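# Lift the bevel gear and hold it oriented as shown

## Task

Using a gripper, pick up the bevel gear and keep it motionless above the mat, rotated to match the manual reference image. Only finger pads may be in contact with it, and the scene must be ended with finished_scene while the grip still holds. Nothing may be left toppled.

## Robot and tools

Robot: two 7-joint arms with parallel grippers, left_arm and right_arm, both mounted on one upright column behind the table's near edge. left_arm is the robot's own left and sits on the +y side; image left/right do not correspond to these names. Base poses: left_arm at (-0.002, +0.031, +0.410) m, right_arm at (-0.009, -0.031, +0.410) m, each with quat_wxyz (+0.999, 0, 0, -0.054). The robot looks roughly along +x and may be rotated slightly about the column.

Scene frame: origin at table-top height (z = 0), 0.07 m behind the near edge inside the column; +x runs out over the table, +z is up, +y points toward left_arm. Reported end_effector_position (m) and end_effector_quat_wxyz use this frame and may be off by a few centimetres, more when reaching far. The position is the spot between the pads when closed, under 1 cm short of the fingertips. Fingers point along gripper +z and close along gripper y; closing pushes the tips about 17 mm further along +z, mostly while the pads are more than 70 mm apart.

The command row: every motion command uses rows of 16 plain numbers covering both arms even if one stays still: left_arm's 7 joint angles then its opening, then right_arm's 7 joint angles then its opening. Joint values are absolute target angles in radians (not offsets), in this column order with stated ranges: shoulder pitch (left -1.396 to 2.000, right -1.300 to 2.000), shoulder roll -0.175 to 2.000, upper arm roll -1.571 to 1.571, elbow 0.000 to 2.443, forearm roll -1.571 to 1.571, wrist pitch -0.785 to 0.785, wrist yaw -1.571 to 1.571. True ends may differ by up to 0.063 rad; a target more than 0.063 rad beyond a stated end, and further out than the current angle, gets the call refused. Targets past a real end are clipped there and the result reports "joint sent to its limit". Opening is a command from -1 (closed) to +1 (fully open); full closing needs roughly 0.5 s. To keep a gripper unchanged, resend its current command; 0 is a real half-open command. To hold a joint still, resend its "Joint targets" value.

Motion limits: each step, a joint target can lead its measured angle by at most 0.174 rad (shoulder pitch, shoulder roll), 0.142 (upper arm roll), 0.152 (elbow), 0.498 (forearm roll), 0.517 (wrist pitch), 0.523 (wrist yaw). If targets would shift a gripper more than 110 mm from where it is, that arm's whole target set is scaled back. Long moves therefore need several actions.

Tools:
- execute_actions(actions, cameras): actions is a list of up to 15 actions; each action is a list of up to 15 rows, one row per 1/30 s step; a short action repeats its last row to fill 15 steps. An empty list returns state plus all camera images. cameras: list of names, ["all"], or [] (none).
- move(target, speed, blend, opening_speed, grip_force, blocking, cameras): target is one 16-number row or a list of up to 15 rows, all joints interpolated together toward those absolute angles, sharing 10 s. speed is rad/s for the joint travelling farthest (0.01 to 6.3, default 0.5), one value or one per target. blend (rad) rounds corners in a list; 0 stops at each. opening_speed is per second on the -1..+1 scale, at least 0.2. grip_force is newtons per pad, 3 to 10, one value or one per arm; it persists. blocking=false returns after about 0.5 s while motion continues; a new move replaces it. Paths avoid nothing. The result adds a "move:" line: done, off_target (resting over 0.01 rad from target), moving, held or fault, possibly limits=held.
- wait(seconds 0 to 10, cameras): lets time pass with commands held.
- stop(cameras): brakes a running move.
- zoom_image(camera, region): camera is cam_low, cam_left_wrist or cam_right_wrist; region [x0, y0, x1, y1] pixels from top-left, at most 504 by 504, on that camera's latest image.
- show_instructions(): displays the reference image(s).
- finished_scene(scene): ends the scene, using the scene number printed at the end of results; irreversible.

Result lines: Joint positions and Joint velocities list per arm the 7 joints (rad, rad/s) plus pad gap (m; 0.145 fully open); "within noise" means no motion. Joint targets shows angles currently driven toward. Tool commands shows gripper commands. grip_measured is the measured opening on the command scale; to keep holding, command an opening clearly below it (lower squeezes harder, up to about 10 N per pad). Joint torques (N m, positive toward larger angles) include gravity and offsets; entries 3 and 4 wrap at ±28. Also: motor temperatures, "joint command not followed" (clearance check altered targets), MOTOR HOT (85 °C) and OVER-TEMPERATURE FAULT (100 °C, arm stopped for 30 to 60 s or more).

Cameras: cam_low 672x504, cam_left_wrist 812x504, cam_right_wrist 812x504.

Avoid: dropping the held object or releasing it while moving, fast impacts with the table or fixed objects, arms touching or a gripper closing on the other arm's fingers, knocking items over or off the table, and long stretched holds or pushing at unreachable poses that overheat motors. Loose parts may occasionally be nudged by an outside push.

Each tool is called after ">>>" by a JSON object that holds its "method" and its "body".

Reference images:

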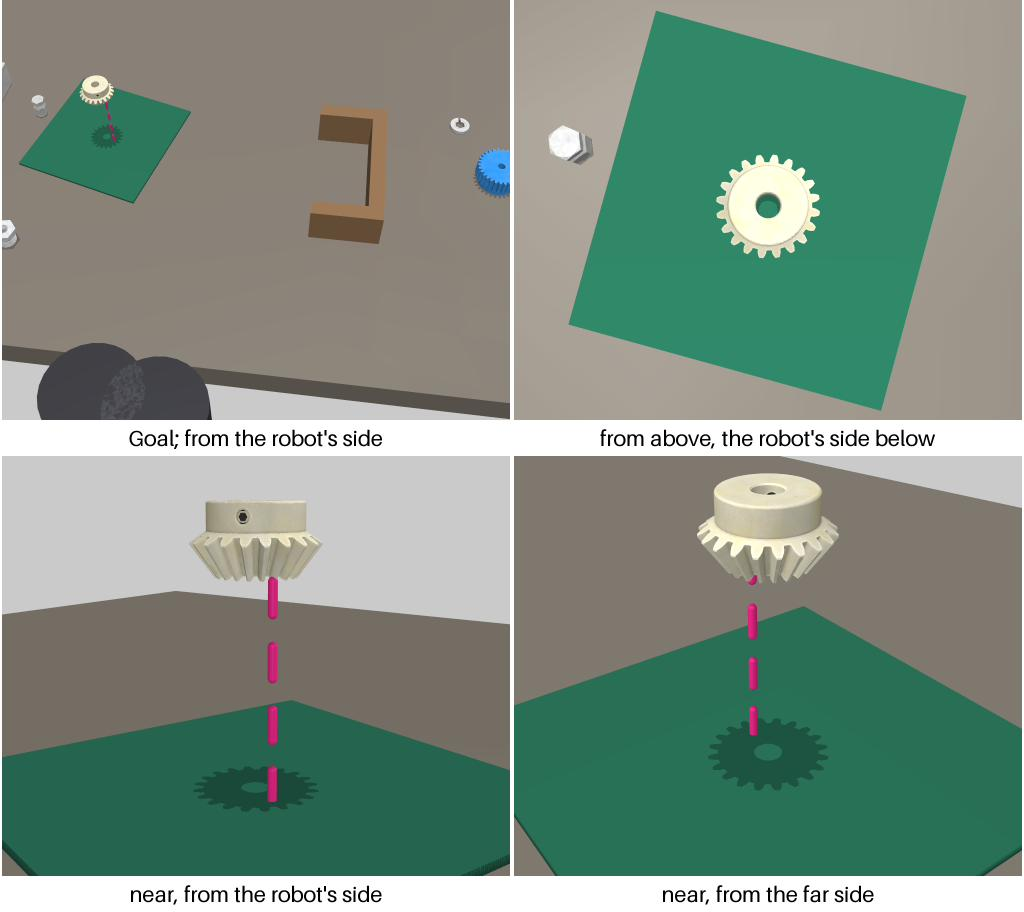

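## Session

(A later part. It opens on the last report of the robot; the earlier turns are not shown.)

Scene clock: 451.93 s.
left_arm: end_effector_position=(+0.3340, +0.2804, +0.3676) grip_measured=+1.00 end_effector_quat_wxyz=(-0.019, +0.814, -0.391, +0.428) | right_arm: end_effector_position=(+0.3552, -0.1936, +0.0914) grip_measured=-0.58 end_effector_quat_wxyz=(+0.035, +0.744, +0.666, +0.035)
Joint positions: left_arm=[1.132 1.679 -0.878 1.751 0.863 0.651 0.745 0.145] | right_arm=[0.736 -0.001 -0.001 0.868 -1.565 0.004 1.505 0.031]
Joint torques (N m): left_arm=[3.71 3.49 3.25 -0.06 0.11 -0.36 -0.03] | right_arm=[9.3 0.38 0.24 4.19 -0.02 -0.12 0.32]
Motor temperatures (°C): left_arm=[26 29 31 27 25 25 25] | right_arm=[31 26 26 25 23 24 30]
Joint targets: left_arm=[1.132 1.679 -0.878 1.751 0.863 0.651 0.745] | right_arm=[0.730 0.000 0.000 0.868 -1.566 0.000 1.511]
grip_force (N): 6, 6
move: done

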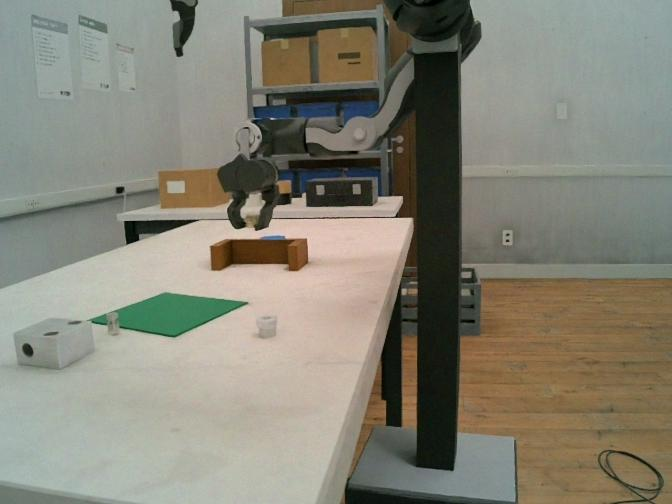

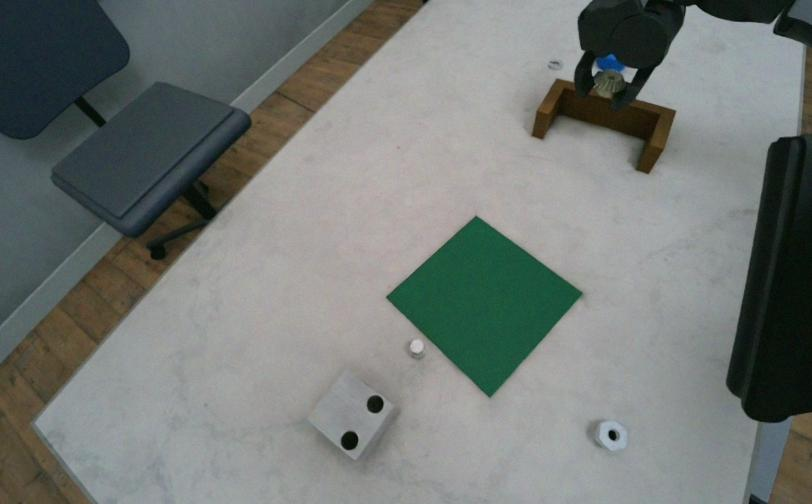

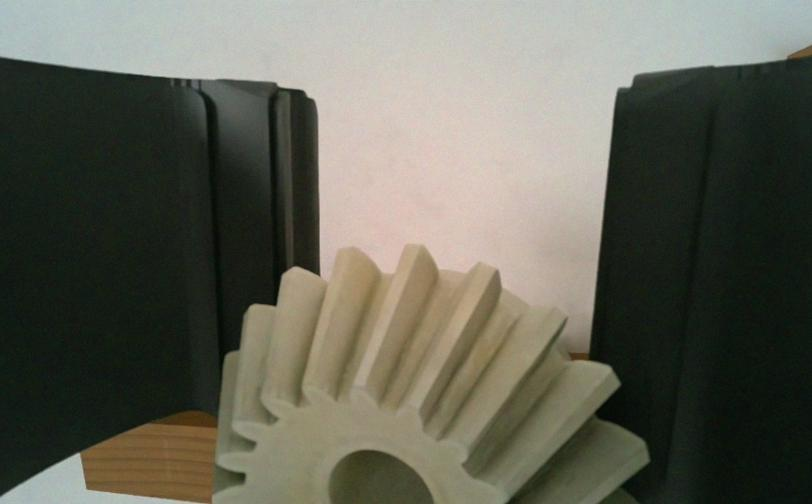

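>>> {"method": "move", "body": {"target": [[1.132,1.679,-0.878,1.751,0.863,0.651,0.745,1,0.60,-0.05,-0.12,1.15,-1.566,0,1.511,-1],[1.132,1.679,-0.878,1.751,0.863,0.651,0.745,1,0.3095,-0.1,-0.354,1.2976,-1.566,0,1.535,-1]], "blend": [0.1,0], "speed": 0.6, "cameras": ["all"]}}

>>> {"method": "zoom_image", "body": {"camera": "cam_left_wrist", "region": [540, 130, 740, 300]}}

Scene clock: 483.73 s.
left_arm: end_effector_position=(+0.3340, +0.2804, +0.3676) grip_measured=+1.00 end_effector_quat_wxyz=(-0.019, +0.814, -0.391, +0.428) | right_arm: end_effector_position=(+0.2700, -0.0809, +0.0496) grip_measured=-0.58 end_effector_quat_wxyz=(+0.031, +0.610, +0.791, +0.033)
Joint positions: left_arm=[1.132 1.679 -0.878 1.751 0.863 0.651 0.745 0.145] | right_arm=[0.31 -0.102 -0.355 1.296 -1.564 0.003 1.531 0.031]
Joint torques (N m): left_arm=[3.65 3.49 3.23 -0.05 0.11 -0.35 -0.03] | right_arm=[6.92 -1.73 0.32 4.53 -0.05 -0.11 0.27]
Joint targets: left_arm=[1.132 1.679 -0.878 1.751 0.863 0.651 0.745] | right_arm=[0.310 -0.100 -0.354 1.298 -1.566 0.000 1.535]
grip_force (N): 6, 6
move: done

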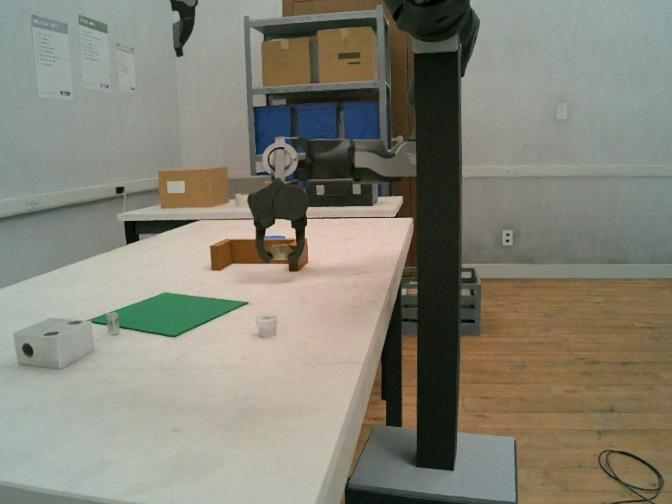

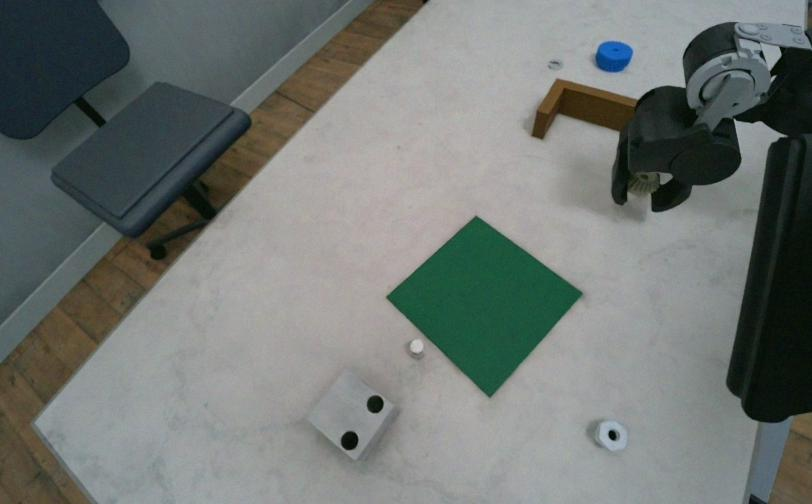

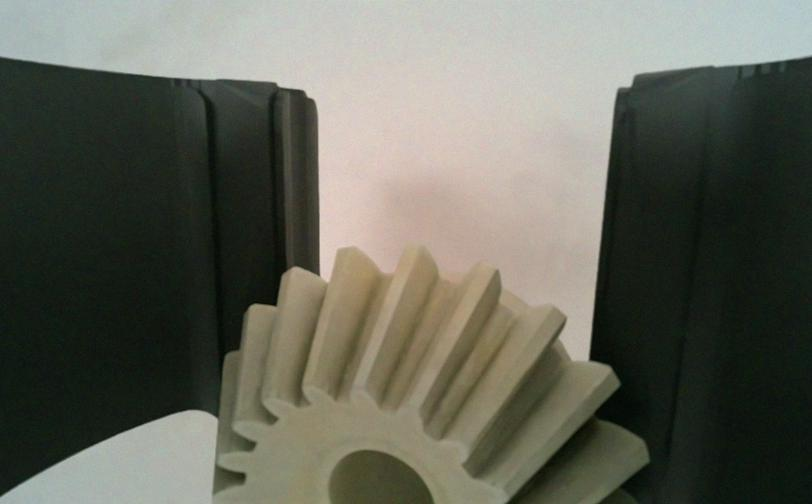

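Scaled by 2.520 from the camera's 812x504 image, which has a finer 957x594 frame.

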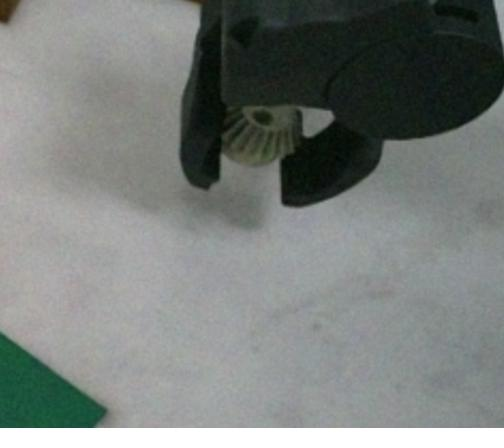

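>>> {"method": "move", "body": {"target": [[1.132,1.679,-0.878,1.751,0.863,0.651,0.745,1,0.3735,-0.16,-0.484,1.1896,-1.521,0,1.506,-1],[1.132,1.679,-0.878,1.751,0.863,0.651,0.745,1,0.384,-0.16,-0.498,1.0286,-1.521,0,1.353,-1]], "blend": [0.0,0], "speed": [0.4,0.2], "cameras": ["all"]}}

>>> {"method": "zoom_image", "body": {"camera": "cam_low", "region": [240, 190, 350, 300]}}

Scene clock: 499.33 s.
left_arm: end_effector_position=(+0.3340, +0.2804, +0.3676) grip_measured=+1.00 end_effector_quat_wxyz=(-0.019, +0.814, -0.391, +0.428) | right_arm: end_effector_position=(+0.2724, -0.0374, +0.0183) grip_measured=-0.58 end_effector_quat_wxyz=(+0.022, +0.552, +0.833, +0.036)
Joint positions: left_arm=[1.132 1.679 -0.878 1.751 0.863 0.651 0.745 0.145] | right_arm=[0.383 -0.162 -0.496 1.032 -1.521 0.003 1.359 0.031]
Joint torques (N m): left_arm=[3.68 3.49 3.23 -0.08 0.11 -0.36 -0.03] | right_arm=[7.61 -2.65 -0.14 3.55 0 -0.12 -0.08]
Joint targets: left_arm=[1.132 1.679 -0.878 1.751 0.863 0.651 0.745] | right_arm=[0.384 -0.160 -0.498 1.029 -1.521 0.000 1.353]
grip_force (N): 6, 6
move: done

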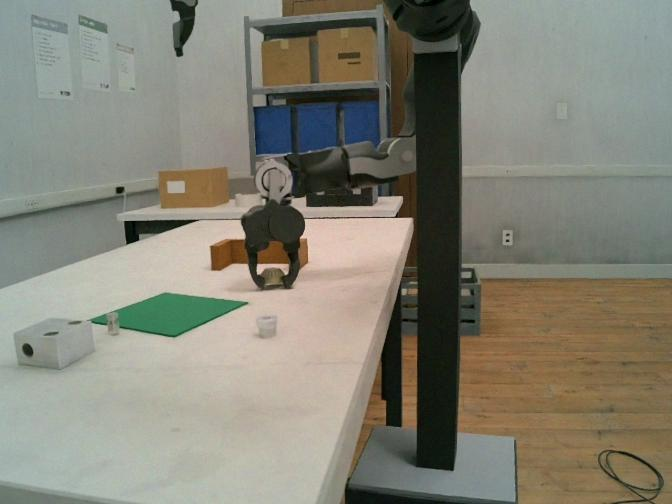

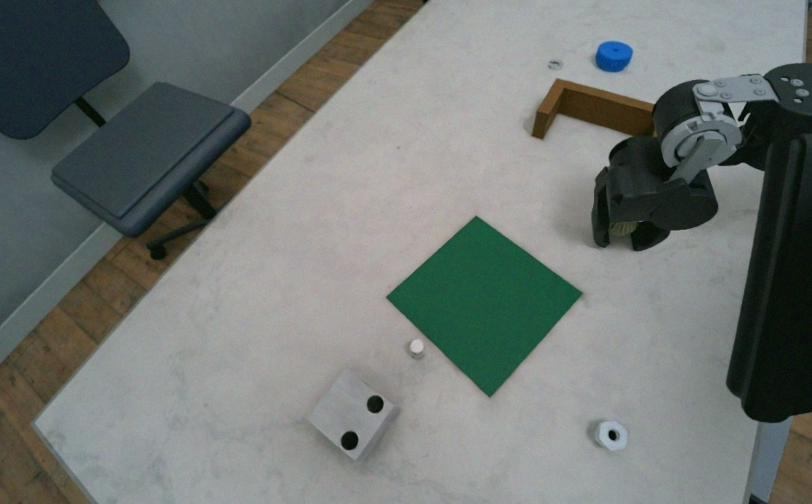

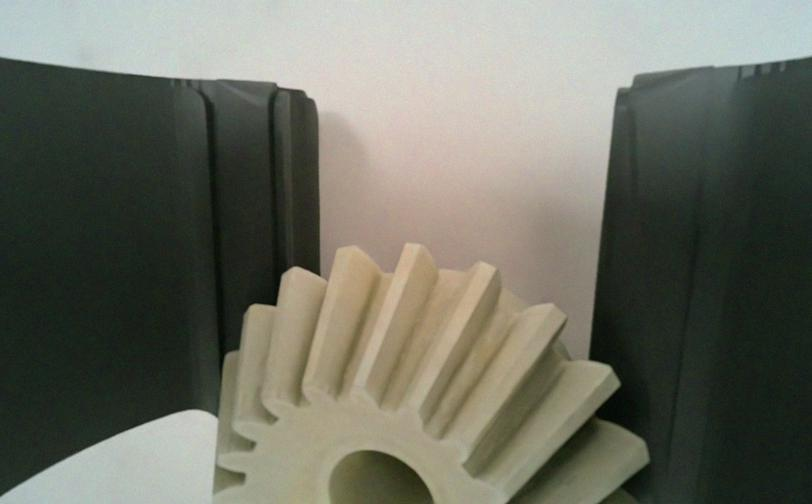

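Scaled by 4.582 from the camera's 672x504 image, which has a finer 960x720 frame.

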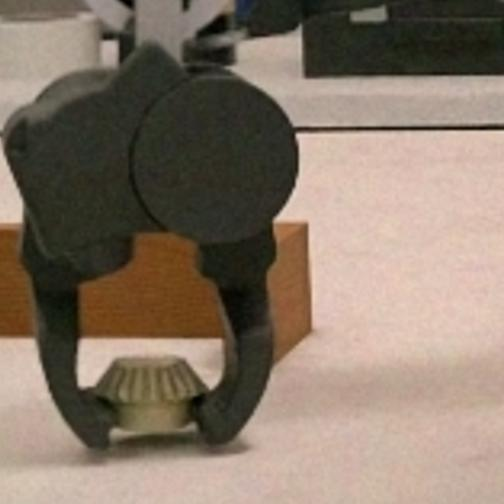

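>>> {"method": "move", "body": {"target": [[1.132,1.679,-0.878,1.751,0.863,0.651,0.745,1,0.384,-0.16,-0.498,1.0286,-1.521,0,1.353,-0.1],[1.132,1.679,-0.878,1.751,0.863,0.651,0.745,1,0.3735,-0.16,-0.484,1.1896,-1.521,0,1.506,-0.1],[1.132,1.679,-0.878,1.751,0.863,0.651,0.745,1,0.60,0.0,-0.3,1.35,-1.5,0,1.511,-0.1],[1.132,1.679,-0.878,1.751,0.863,0.651,0.745,1,0.8,0.5,0.2,1.45,-1.2,0,1.2,-0.1]], "blend": [0,0.03,0.1,0], "speed": [0.3,0.3,0.6,1.0], "opening_speed": 0.6, "cameras": ["all"]}}

>>> {"method": "zoom_image", "body": {"camera": "cam_low", "region": [250, 260, 300, 300]}}

>>> {"method": "zoom_image", "body": {"camera": "cam_left_wrist", "region": [590, 190, 660, 250]}}

Scene clock: 511.20 s.
left_arm: end_effector_position=(+0.3340, +0.2804, +0.3676) grip_measured=+1.00 end_effector_quat_wxyz=(-0.019, +0.814, -0.391, +0.428) | right_arm: end_effector_position=(+0.3859, -0.3857, +0.3578) grip_measured=-0.10 end_effector_quat_wxyz=(+0.422, +0.704, +0.462, +0.336)
Joint positions: left_arm=[1.132 1.679 -0.878 1.751 0.863 0.651 0.745 0.145] | right_arm=[0.805 0.5 0.201 1.452 -1.201 0 1.205 0.068]
Joint torques (N m): left_arm=[3.71 3.47 3.25 -0.06 0.11 -0.36 -0.03] | right_arm=[8.29 3.73 0.72 3.1 0.06 0 -0.57]
Joint targets: left_arm=[1.132 1.679 -0.878 1.751 0.863 0.651 0.745] | right_arm=[0.800 0.500 0.200 1.450 -1.200 0.000 1.200]
grip_force (N): 6, 6
move: done

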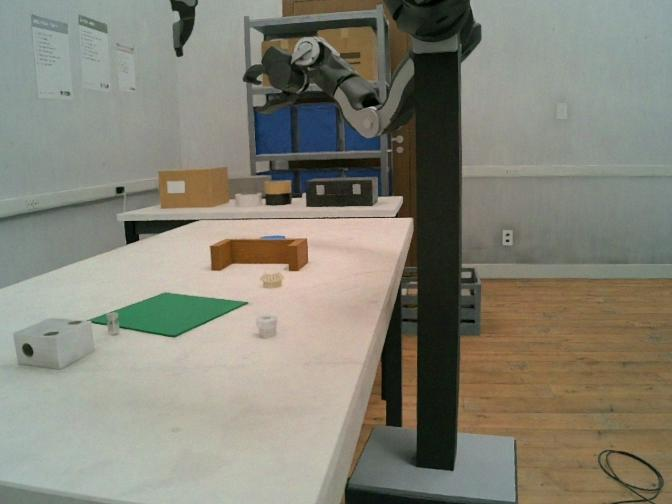

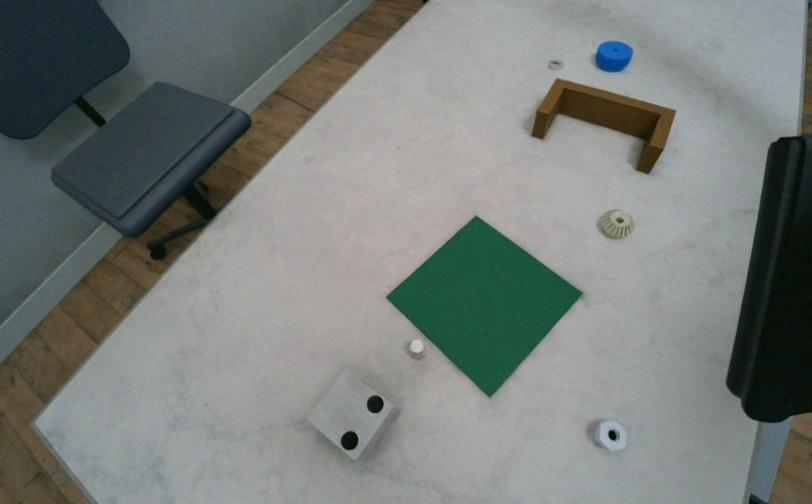

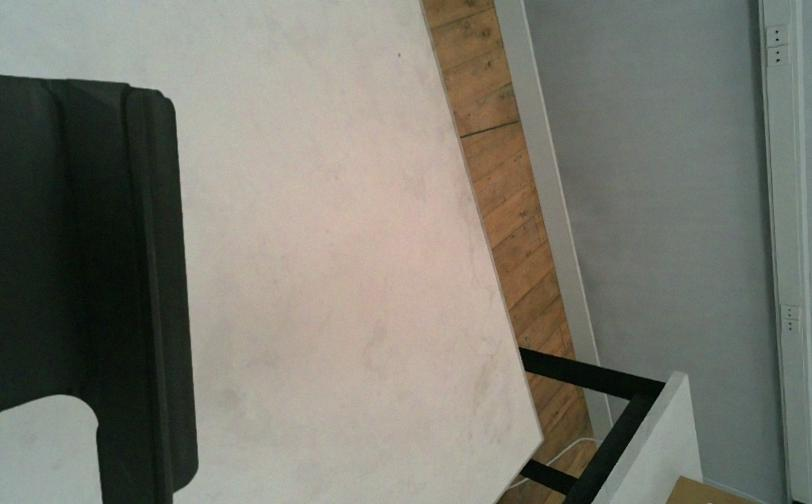

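Scaled by 10.080 from the camera's 672x504 image, which has a finer 960x720 frame.

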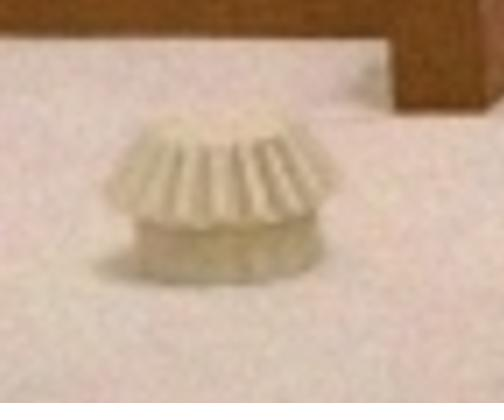

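Scaled by 7.200 from the camera's 812x504 image, which has a finer 957x594 frame.

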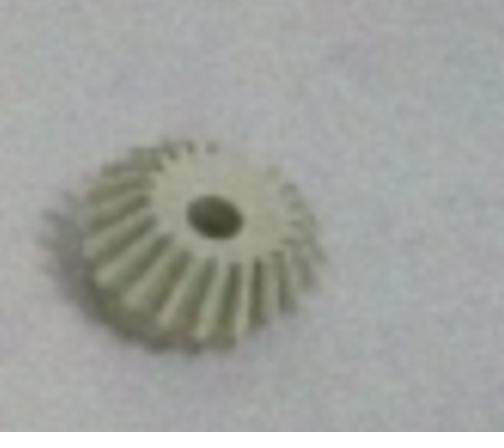

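>>> {"method": "move", "body": {"target": [0.4,0.8,-1.2,1.4,0,-0.5,0,1,0.4,0.92,-1.2,1.4,0,-0.5,0,1], "speed": 1.2, "cameras": ["all"]}}

Scene clock: 568.80 s.
left_arm: end_effector_position=(+0.2735, +0.0314, +0.1029) grip_measured=+1.00 end_effector_quat_wxyz=(-0.152, -0.479, +0.627, -0.595) | right_arm: end_effector_position=(+0.2586, -0.1382, +0.0964) grip_measured=+1.00 end_effector_quat_wxyz=(-0.045, +0.563, +0.591, +0.575)
Joint positions: left_arm=[0.399 0.799 -1.198 1.402 0.002 -0.495 0.005 0.145] | right_arm=[0.4 0.92 -1.196 1.403 -0.001 -0.497 0.005 0.145]
Joint torques (N m): left_arm=[5.05 3.52 1.69 2.44 0.09 -0.71 -0.28] | right_arm=[5.71 4.13 1.78 1.85 0.18 -0.54 -0.42]
Joint targets: left_arm=[0.400 0.800 -1.200 1.400 0.000 -0.500 0.000] | right_arm=[0.400 0.920 -1.200 1.400 0.000 -0.500 0.000]
grip_force (N): 6, 6
move: done

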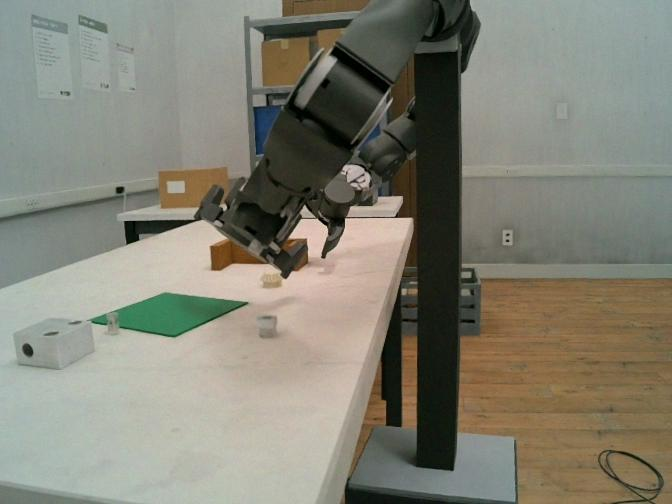

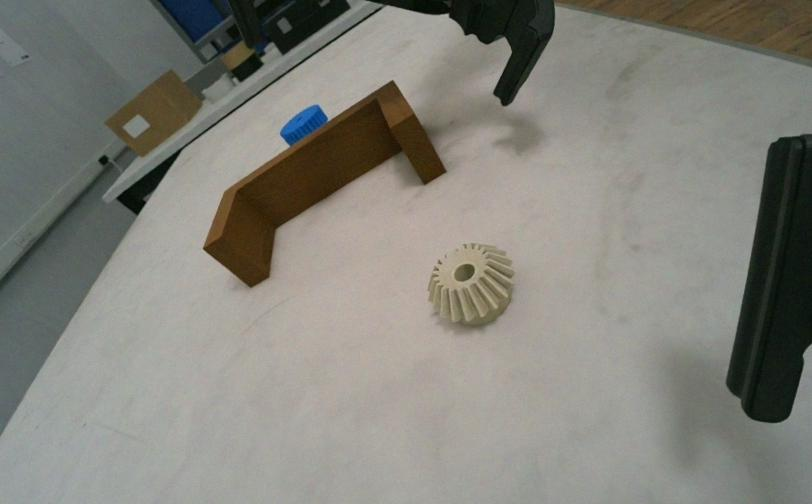

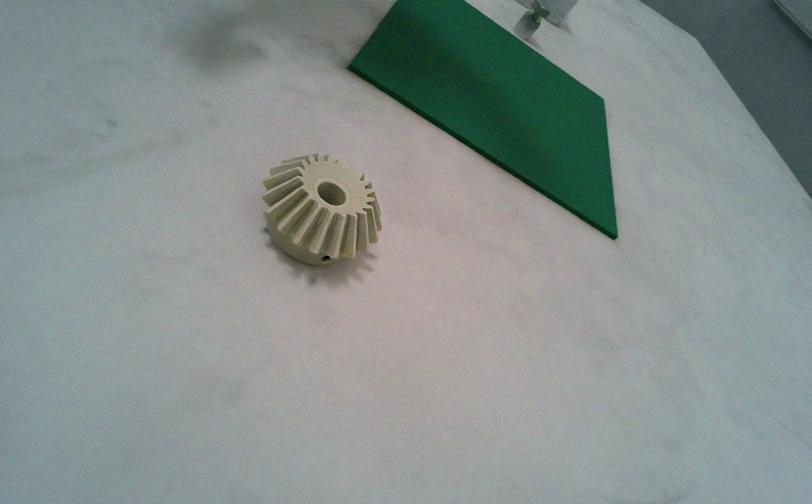

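>>> {"method": "zoom_image", "body": {"camera": "cam_right_wrist", "region": [250, 140, 400, 290]}}

Scaled by 3.360 from the camera's 812x504 image, which has a finer 957x594 frame.

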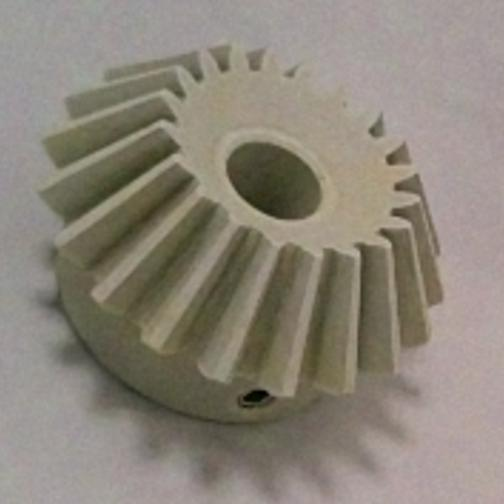

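>>> {"method": "move", "body": {"target": [[0.6,0.3,-0.6,1.6,-1.0,0,1.2,0.3,0.6,0.7,-0.4,1.45,-0.6,0,0.6,1],[0.60,-0.1,-0.70,1.38,-1.4,0,1.55,0.3,0.8,0.7,0.2,1.45,-1.2,0,1.2,1],[0.462,-0.16,-0.697,1.152,-1.393,0,1.55,0.3,0.8,0.7,0.2,1.45,-1.2,0,1.2,1]], "speed": [1.2,0.8,0.5], "blend": [0.15,0.1,0], "cameras": ["all"]}}

Scene clock: 604.40 s.
left_arm: end_effector_position=(+0.2595, -0.0533, +0.0584) grip_measured=+0.30 end_effector_quat_wxyz=(+0.011, -0.371, +0.928, -0.025) | right_arm: end_effector_position=(+0.3475, -0.4477, +0.3875) grip_measured=+1.00 end_effector_quat_wxyz=(+0.492, +0.705, +0.437, +0.266)
Joint positions: left_arm=[0.459 -0.157 -0.697 1.149 -1.394 -0.004 1.547 0.098] | right_arm=[0.799 0.704 0.199 1.45 -1.199 -0.002 1.194 0.145]
Joint torques (N m): left_arm=[6.87 -3.97 0.39 4.29 0.03 0.01 0.22] | right_arm=[8.85 4 1.44 3.18 -0.08 0.11 -0.17]
Joint targets: left_arm=[0.462 -0.160 -0.697 1.152 -1.393 0.000 1.550] | right_arm=[0.800 0.700 0.200 1.450 -1.200 0.000 1.200]
grip_force (N): 6, 6
move: done

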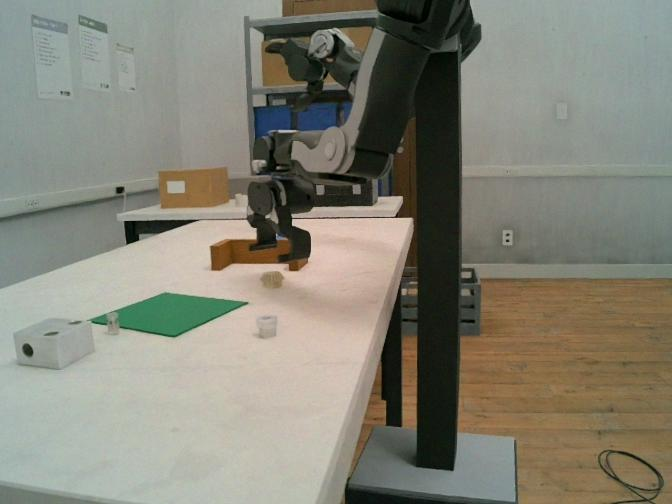

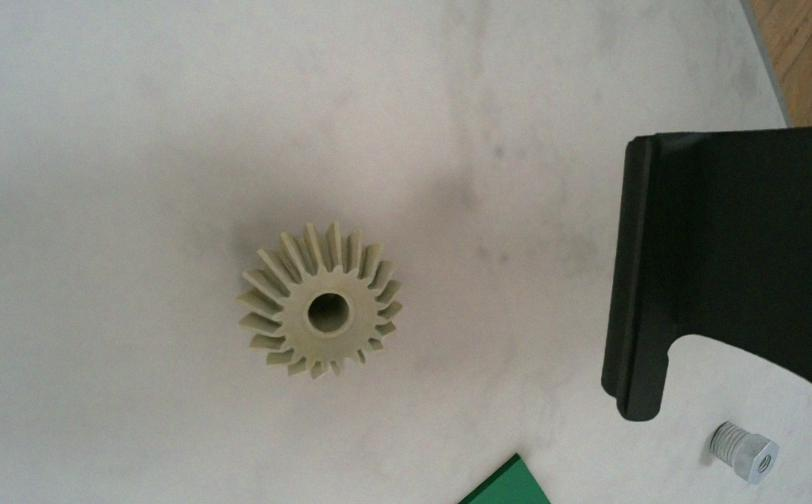

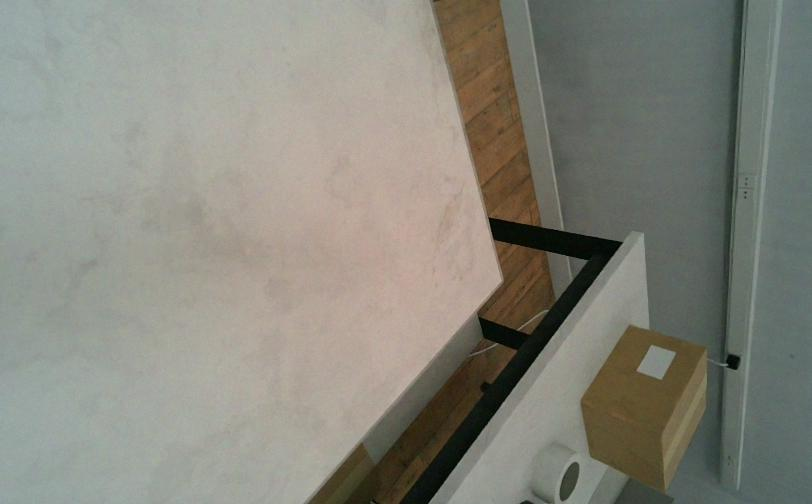

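>>> {"method": "move", "body": {"target": [[0.523,-0.16,-0.681,1.060,-1.362,0,1.55,-0.12,0.8,0.7,0.2,1.45,-1.2,0,1.2,1],[0.557,-0.16,-0.776,0.8386,-1.287,0,1.36,-0.12,0.8,0.7,0.2,1.45,-1.2,0,1.2,1]], "speed": [0.5,0.25], "cameras": ["cam_left_wrist","cam_low"]}}

Scene clock: 628.50 s.
left_arm: end_effector_position=(+0.2683, -0.0432, +0.0156) grip_measured=-0.12 end_effector_quat_wxyz=(-0.002, -0.377, +0.926, +0.003) | right_arm: end_effector_position=(+0.3475, -0.4477, +0.3875) grip_measured=+1.00 end_effector_quat_wxyz=(+0.492, +0.705, +0.437, +0.266)
Joint positions: left_arm=[0.553 -0.159 -0.774 0.839 -1.289 -0.004 1.364 0.067] | right_arm=[0.799 0.704 0.199 1.45 -1.199 -0.002 1.194 0.145]
Joint torques (N m): left_arm=[7.74 -3.31 0.08 3.73 0.09 0 0.05] | right_arm=[8.85 4 1.44 3.19 -0.08 0.11 -0.17]
Joint targets: left_arm=[0.557 -0.160 -0.776 0.839 -1.287 0.000 1.360] | right_arm=[0.800 0.700 0.200 1.450 -1.200 0.000 1.200]
grip_force (N): 6, 6
move: done
Images, in order (width x height): cam_low 672x504, cam_left_wrist 812x504.

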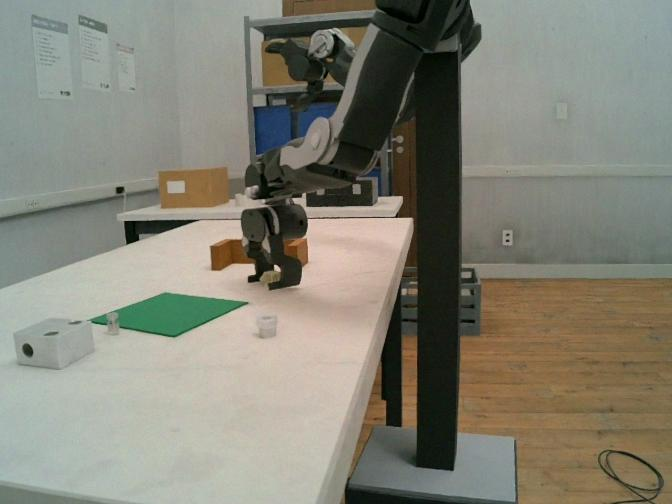

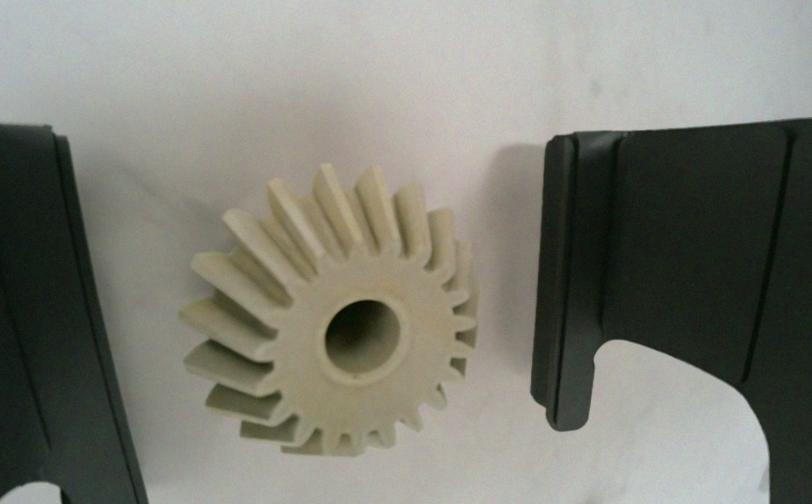

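>>> {"method": "move", "body": {"target": [[0.557,-0.16,-0.776,0.8386,-1.287,0,1.36,-1,0.8,0.7,0.2,1.45,-1.2,0,1.2,1],[0.523,-0.16,-0.681,1.060,-1.362,0,1.55,-1,0.8,0.7,0.2,1.45,-1.2,0,1.2,1]], "speed": [0.3,0.3], "opening_speed": 0.8, "grip_force": 9, "cameras": ["cam_left_wrist","cam_low"]}}

Scene clock: 637.33 s.
left_arm: end_effector_position=(+0.2719, -0.0464, +0.0567) grip_measured=-0.52 end_effector_quat_wxyz=(+0.003, -0.384, +0.923, -0.008) | right_arm: end_effector_position=(+0.3475, -0.4477, +0.3875) grip_measured=+1.00 end_effector_quat_wxyz=(+0.492, +0.705, +0.437, +0.266)
Joint positions: left_arm=[0.523 -0.159 -0.683 1.058 -1.36 -0.004 1.546 0.037] | right_arm=[0.799 0.704 0.199 1.45 -1.199 -0.002 1.194 0.145]
Joint torques (N m): left_arm=[6.69 -3.39 0.8 4.26 -0.09 0.01 0.28] | right_arm=[8.85 4 1.44 3.19 -0.08 0.11 -0.17]
Joint targets: left_arm=[0.523 -0.160 -0.681 1.060 -1.362 0.000 1.550] | right_arm=[0.800 0.700 0.200 1.450 -1.200 0.000 1.200]
grip_force (N): 9, 9
move: done
Images, in order (width x height): cam_low 672x504, cam_left_wrist 812x504.

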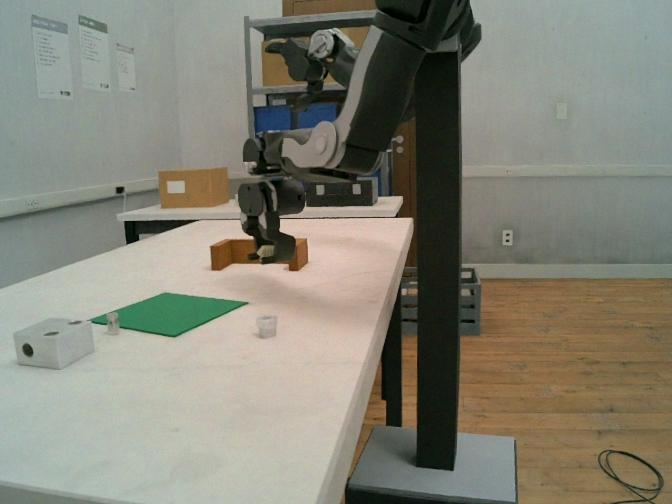

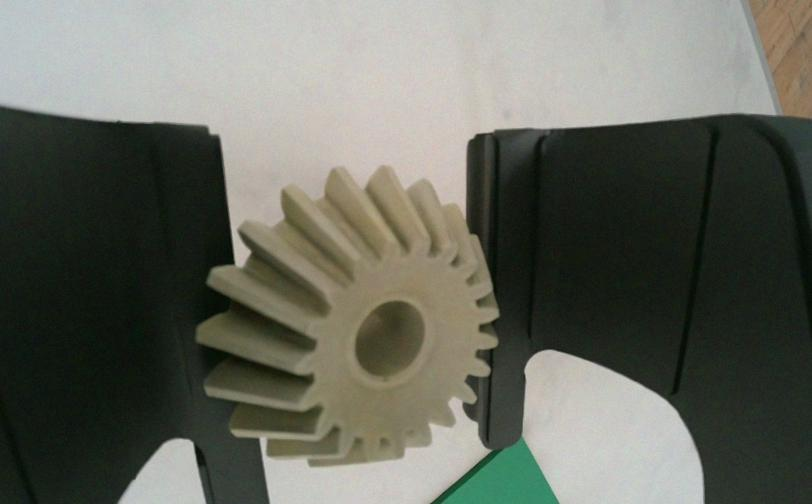

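>>> {"method": "move", "body": {"target": [[0.75,0.0,-0.3,1.15,-1.5,0.1,1.4,-1,0.8,0.7,0.2,1.45,-1.2,0,1.2,1],[0.641,0.0,0.0,1.0,-1.566,0.17,-1.5,-1,0.8,0.7,0.2,1.45,-1.2,0,1.2,1]], "speed": [0.6,1.0], "blend": [0.1,0], "cameras": ["all"]}}

>>> {"method": "zoom_image", "body": {"camera": "cam_low", "region": [130, 60, 330, 260]}}

Scene clock: 645.33 s.
left_arm: end_effector_position=(+0.3565, +0.1197, +0.4122) grip_measured=-0.52 end_effector_quat_wxyz=(+0.726, -0.009, -0.006, -0.687) | right_arm: end_effector_position=(+0.3475, -0.4477, +0.3875) grip_measured=+1.00 end_effector_quat_wxyz=(+0.492, +0.705, +0.437, +0.266)
Joint positions: left_arm=[0.641 0 -0.002 1.002 -1.561 0.165 -1.495 0.037] | right_arm=[0.799 0.704 0.199 1.45 -1.199 -0.002 1.194 0.145]
Joint velocities: left_arm=[-0.033 -0.011 0.007 -0.017 0.154 0.051 -0.022 0] | right_arm=[within noise]
Joint torques (N m): left_arm=[8.29 0.28 0.09 3.73 -0.1 0.02 -0.06] | right_arm=[8.85 3.97 1.44 3.19 -0.08 0.11 -0.17]
Joint targets: left_arm=[0.641 0.000 0.000 1.000 -1.563 0.170 -1.500] | right_arm=[0.800 0.700 0.200 1.450 -1.200 0.000 1.200]
joint sent to its limit (left arm) — joint 5 (forearm roll), lower limit.
grip_force (N): 9, 9
move: done

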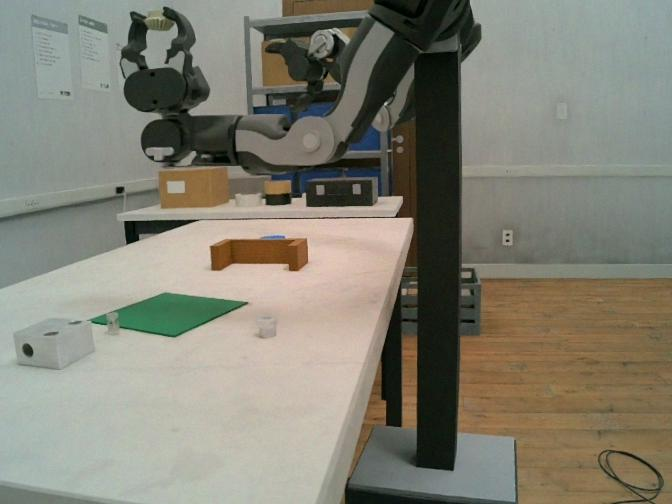

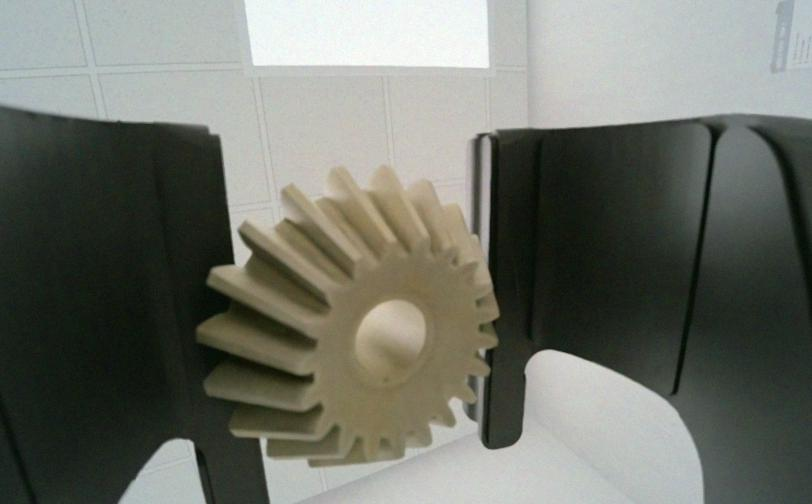

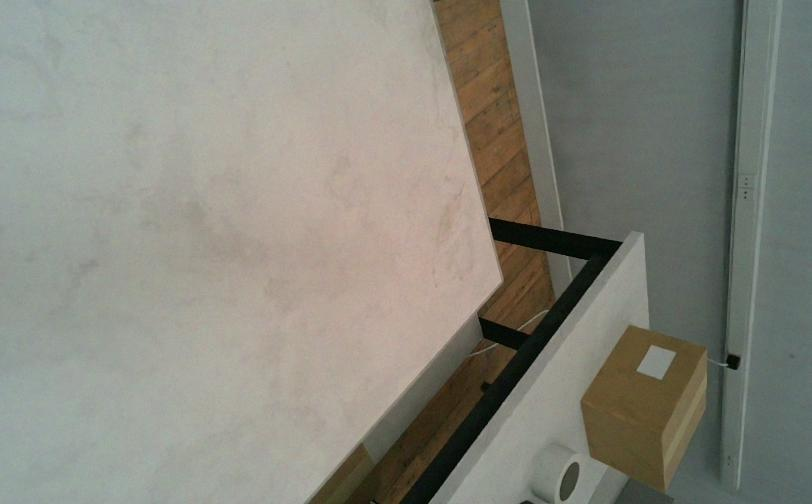

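Scaled by 2.520 from the camera's 672x504 image, which has a finer 960x720 frame.

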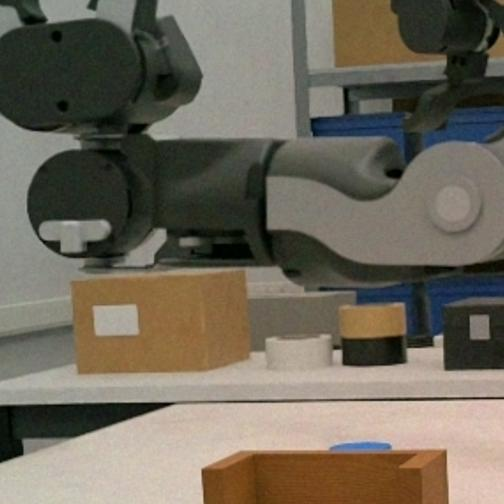

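>>> {"method": "finished_scene", "body": {"scene": 1}}

The scene is finished: the task was done.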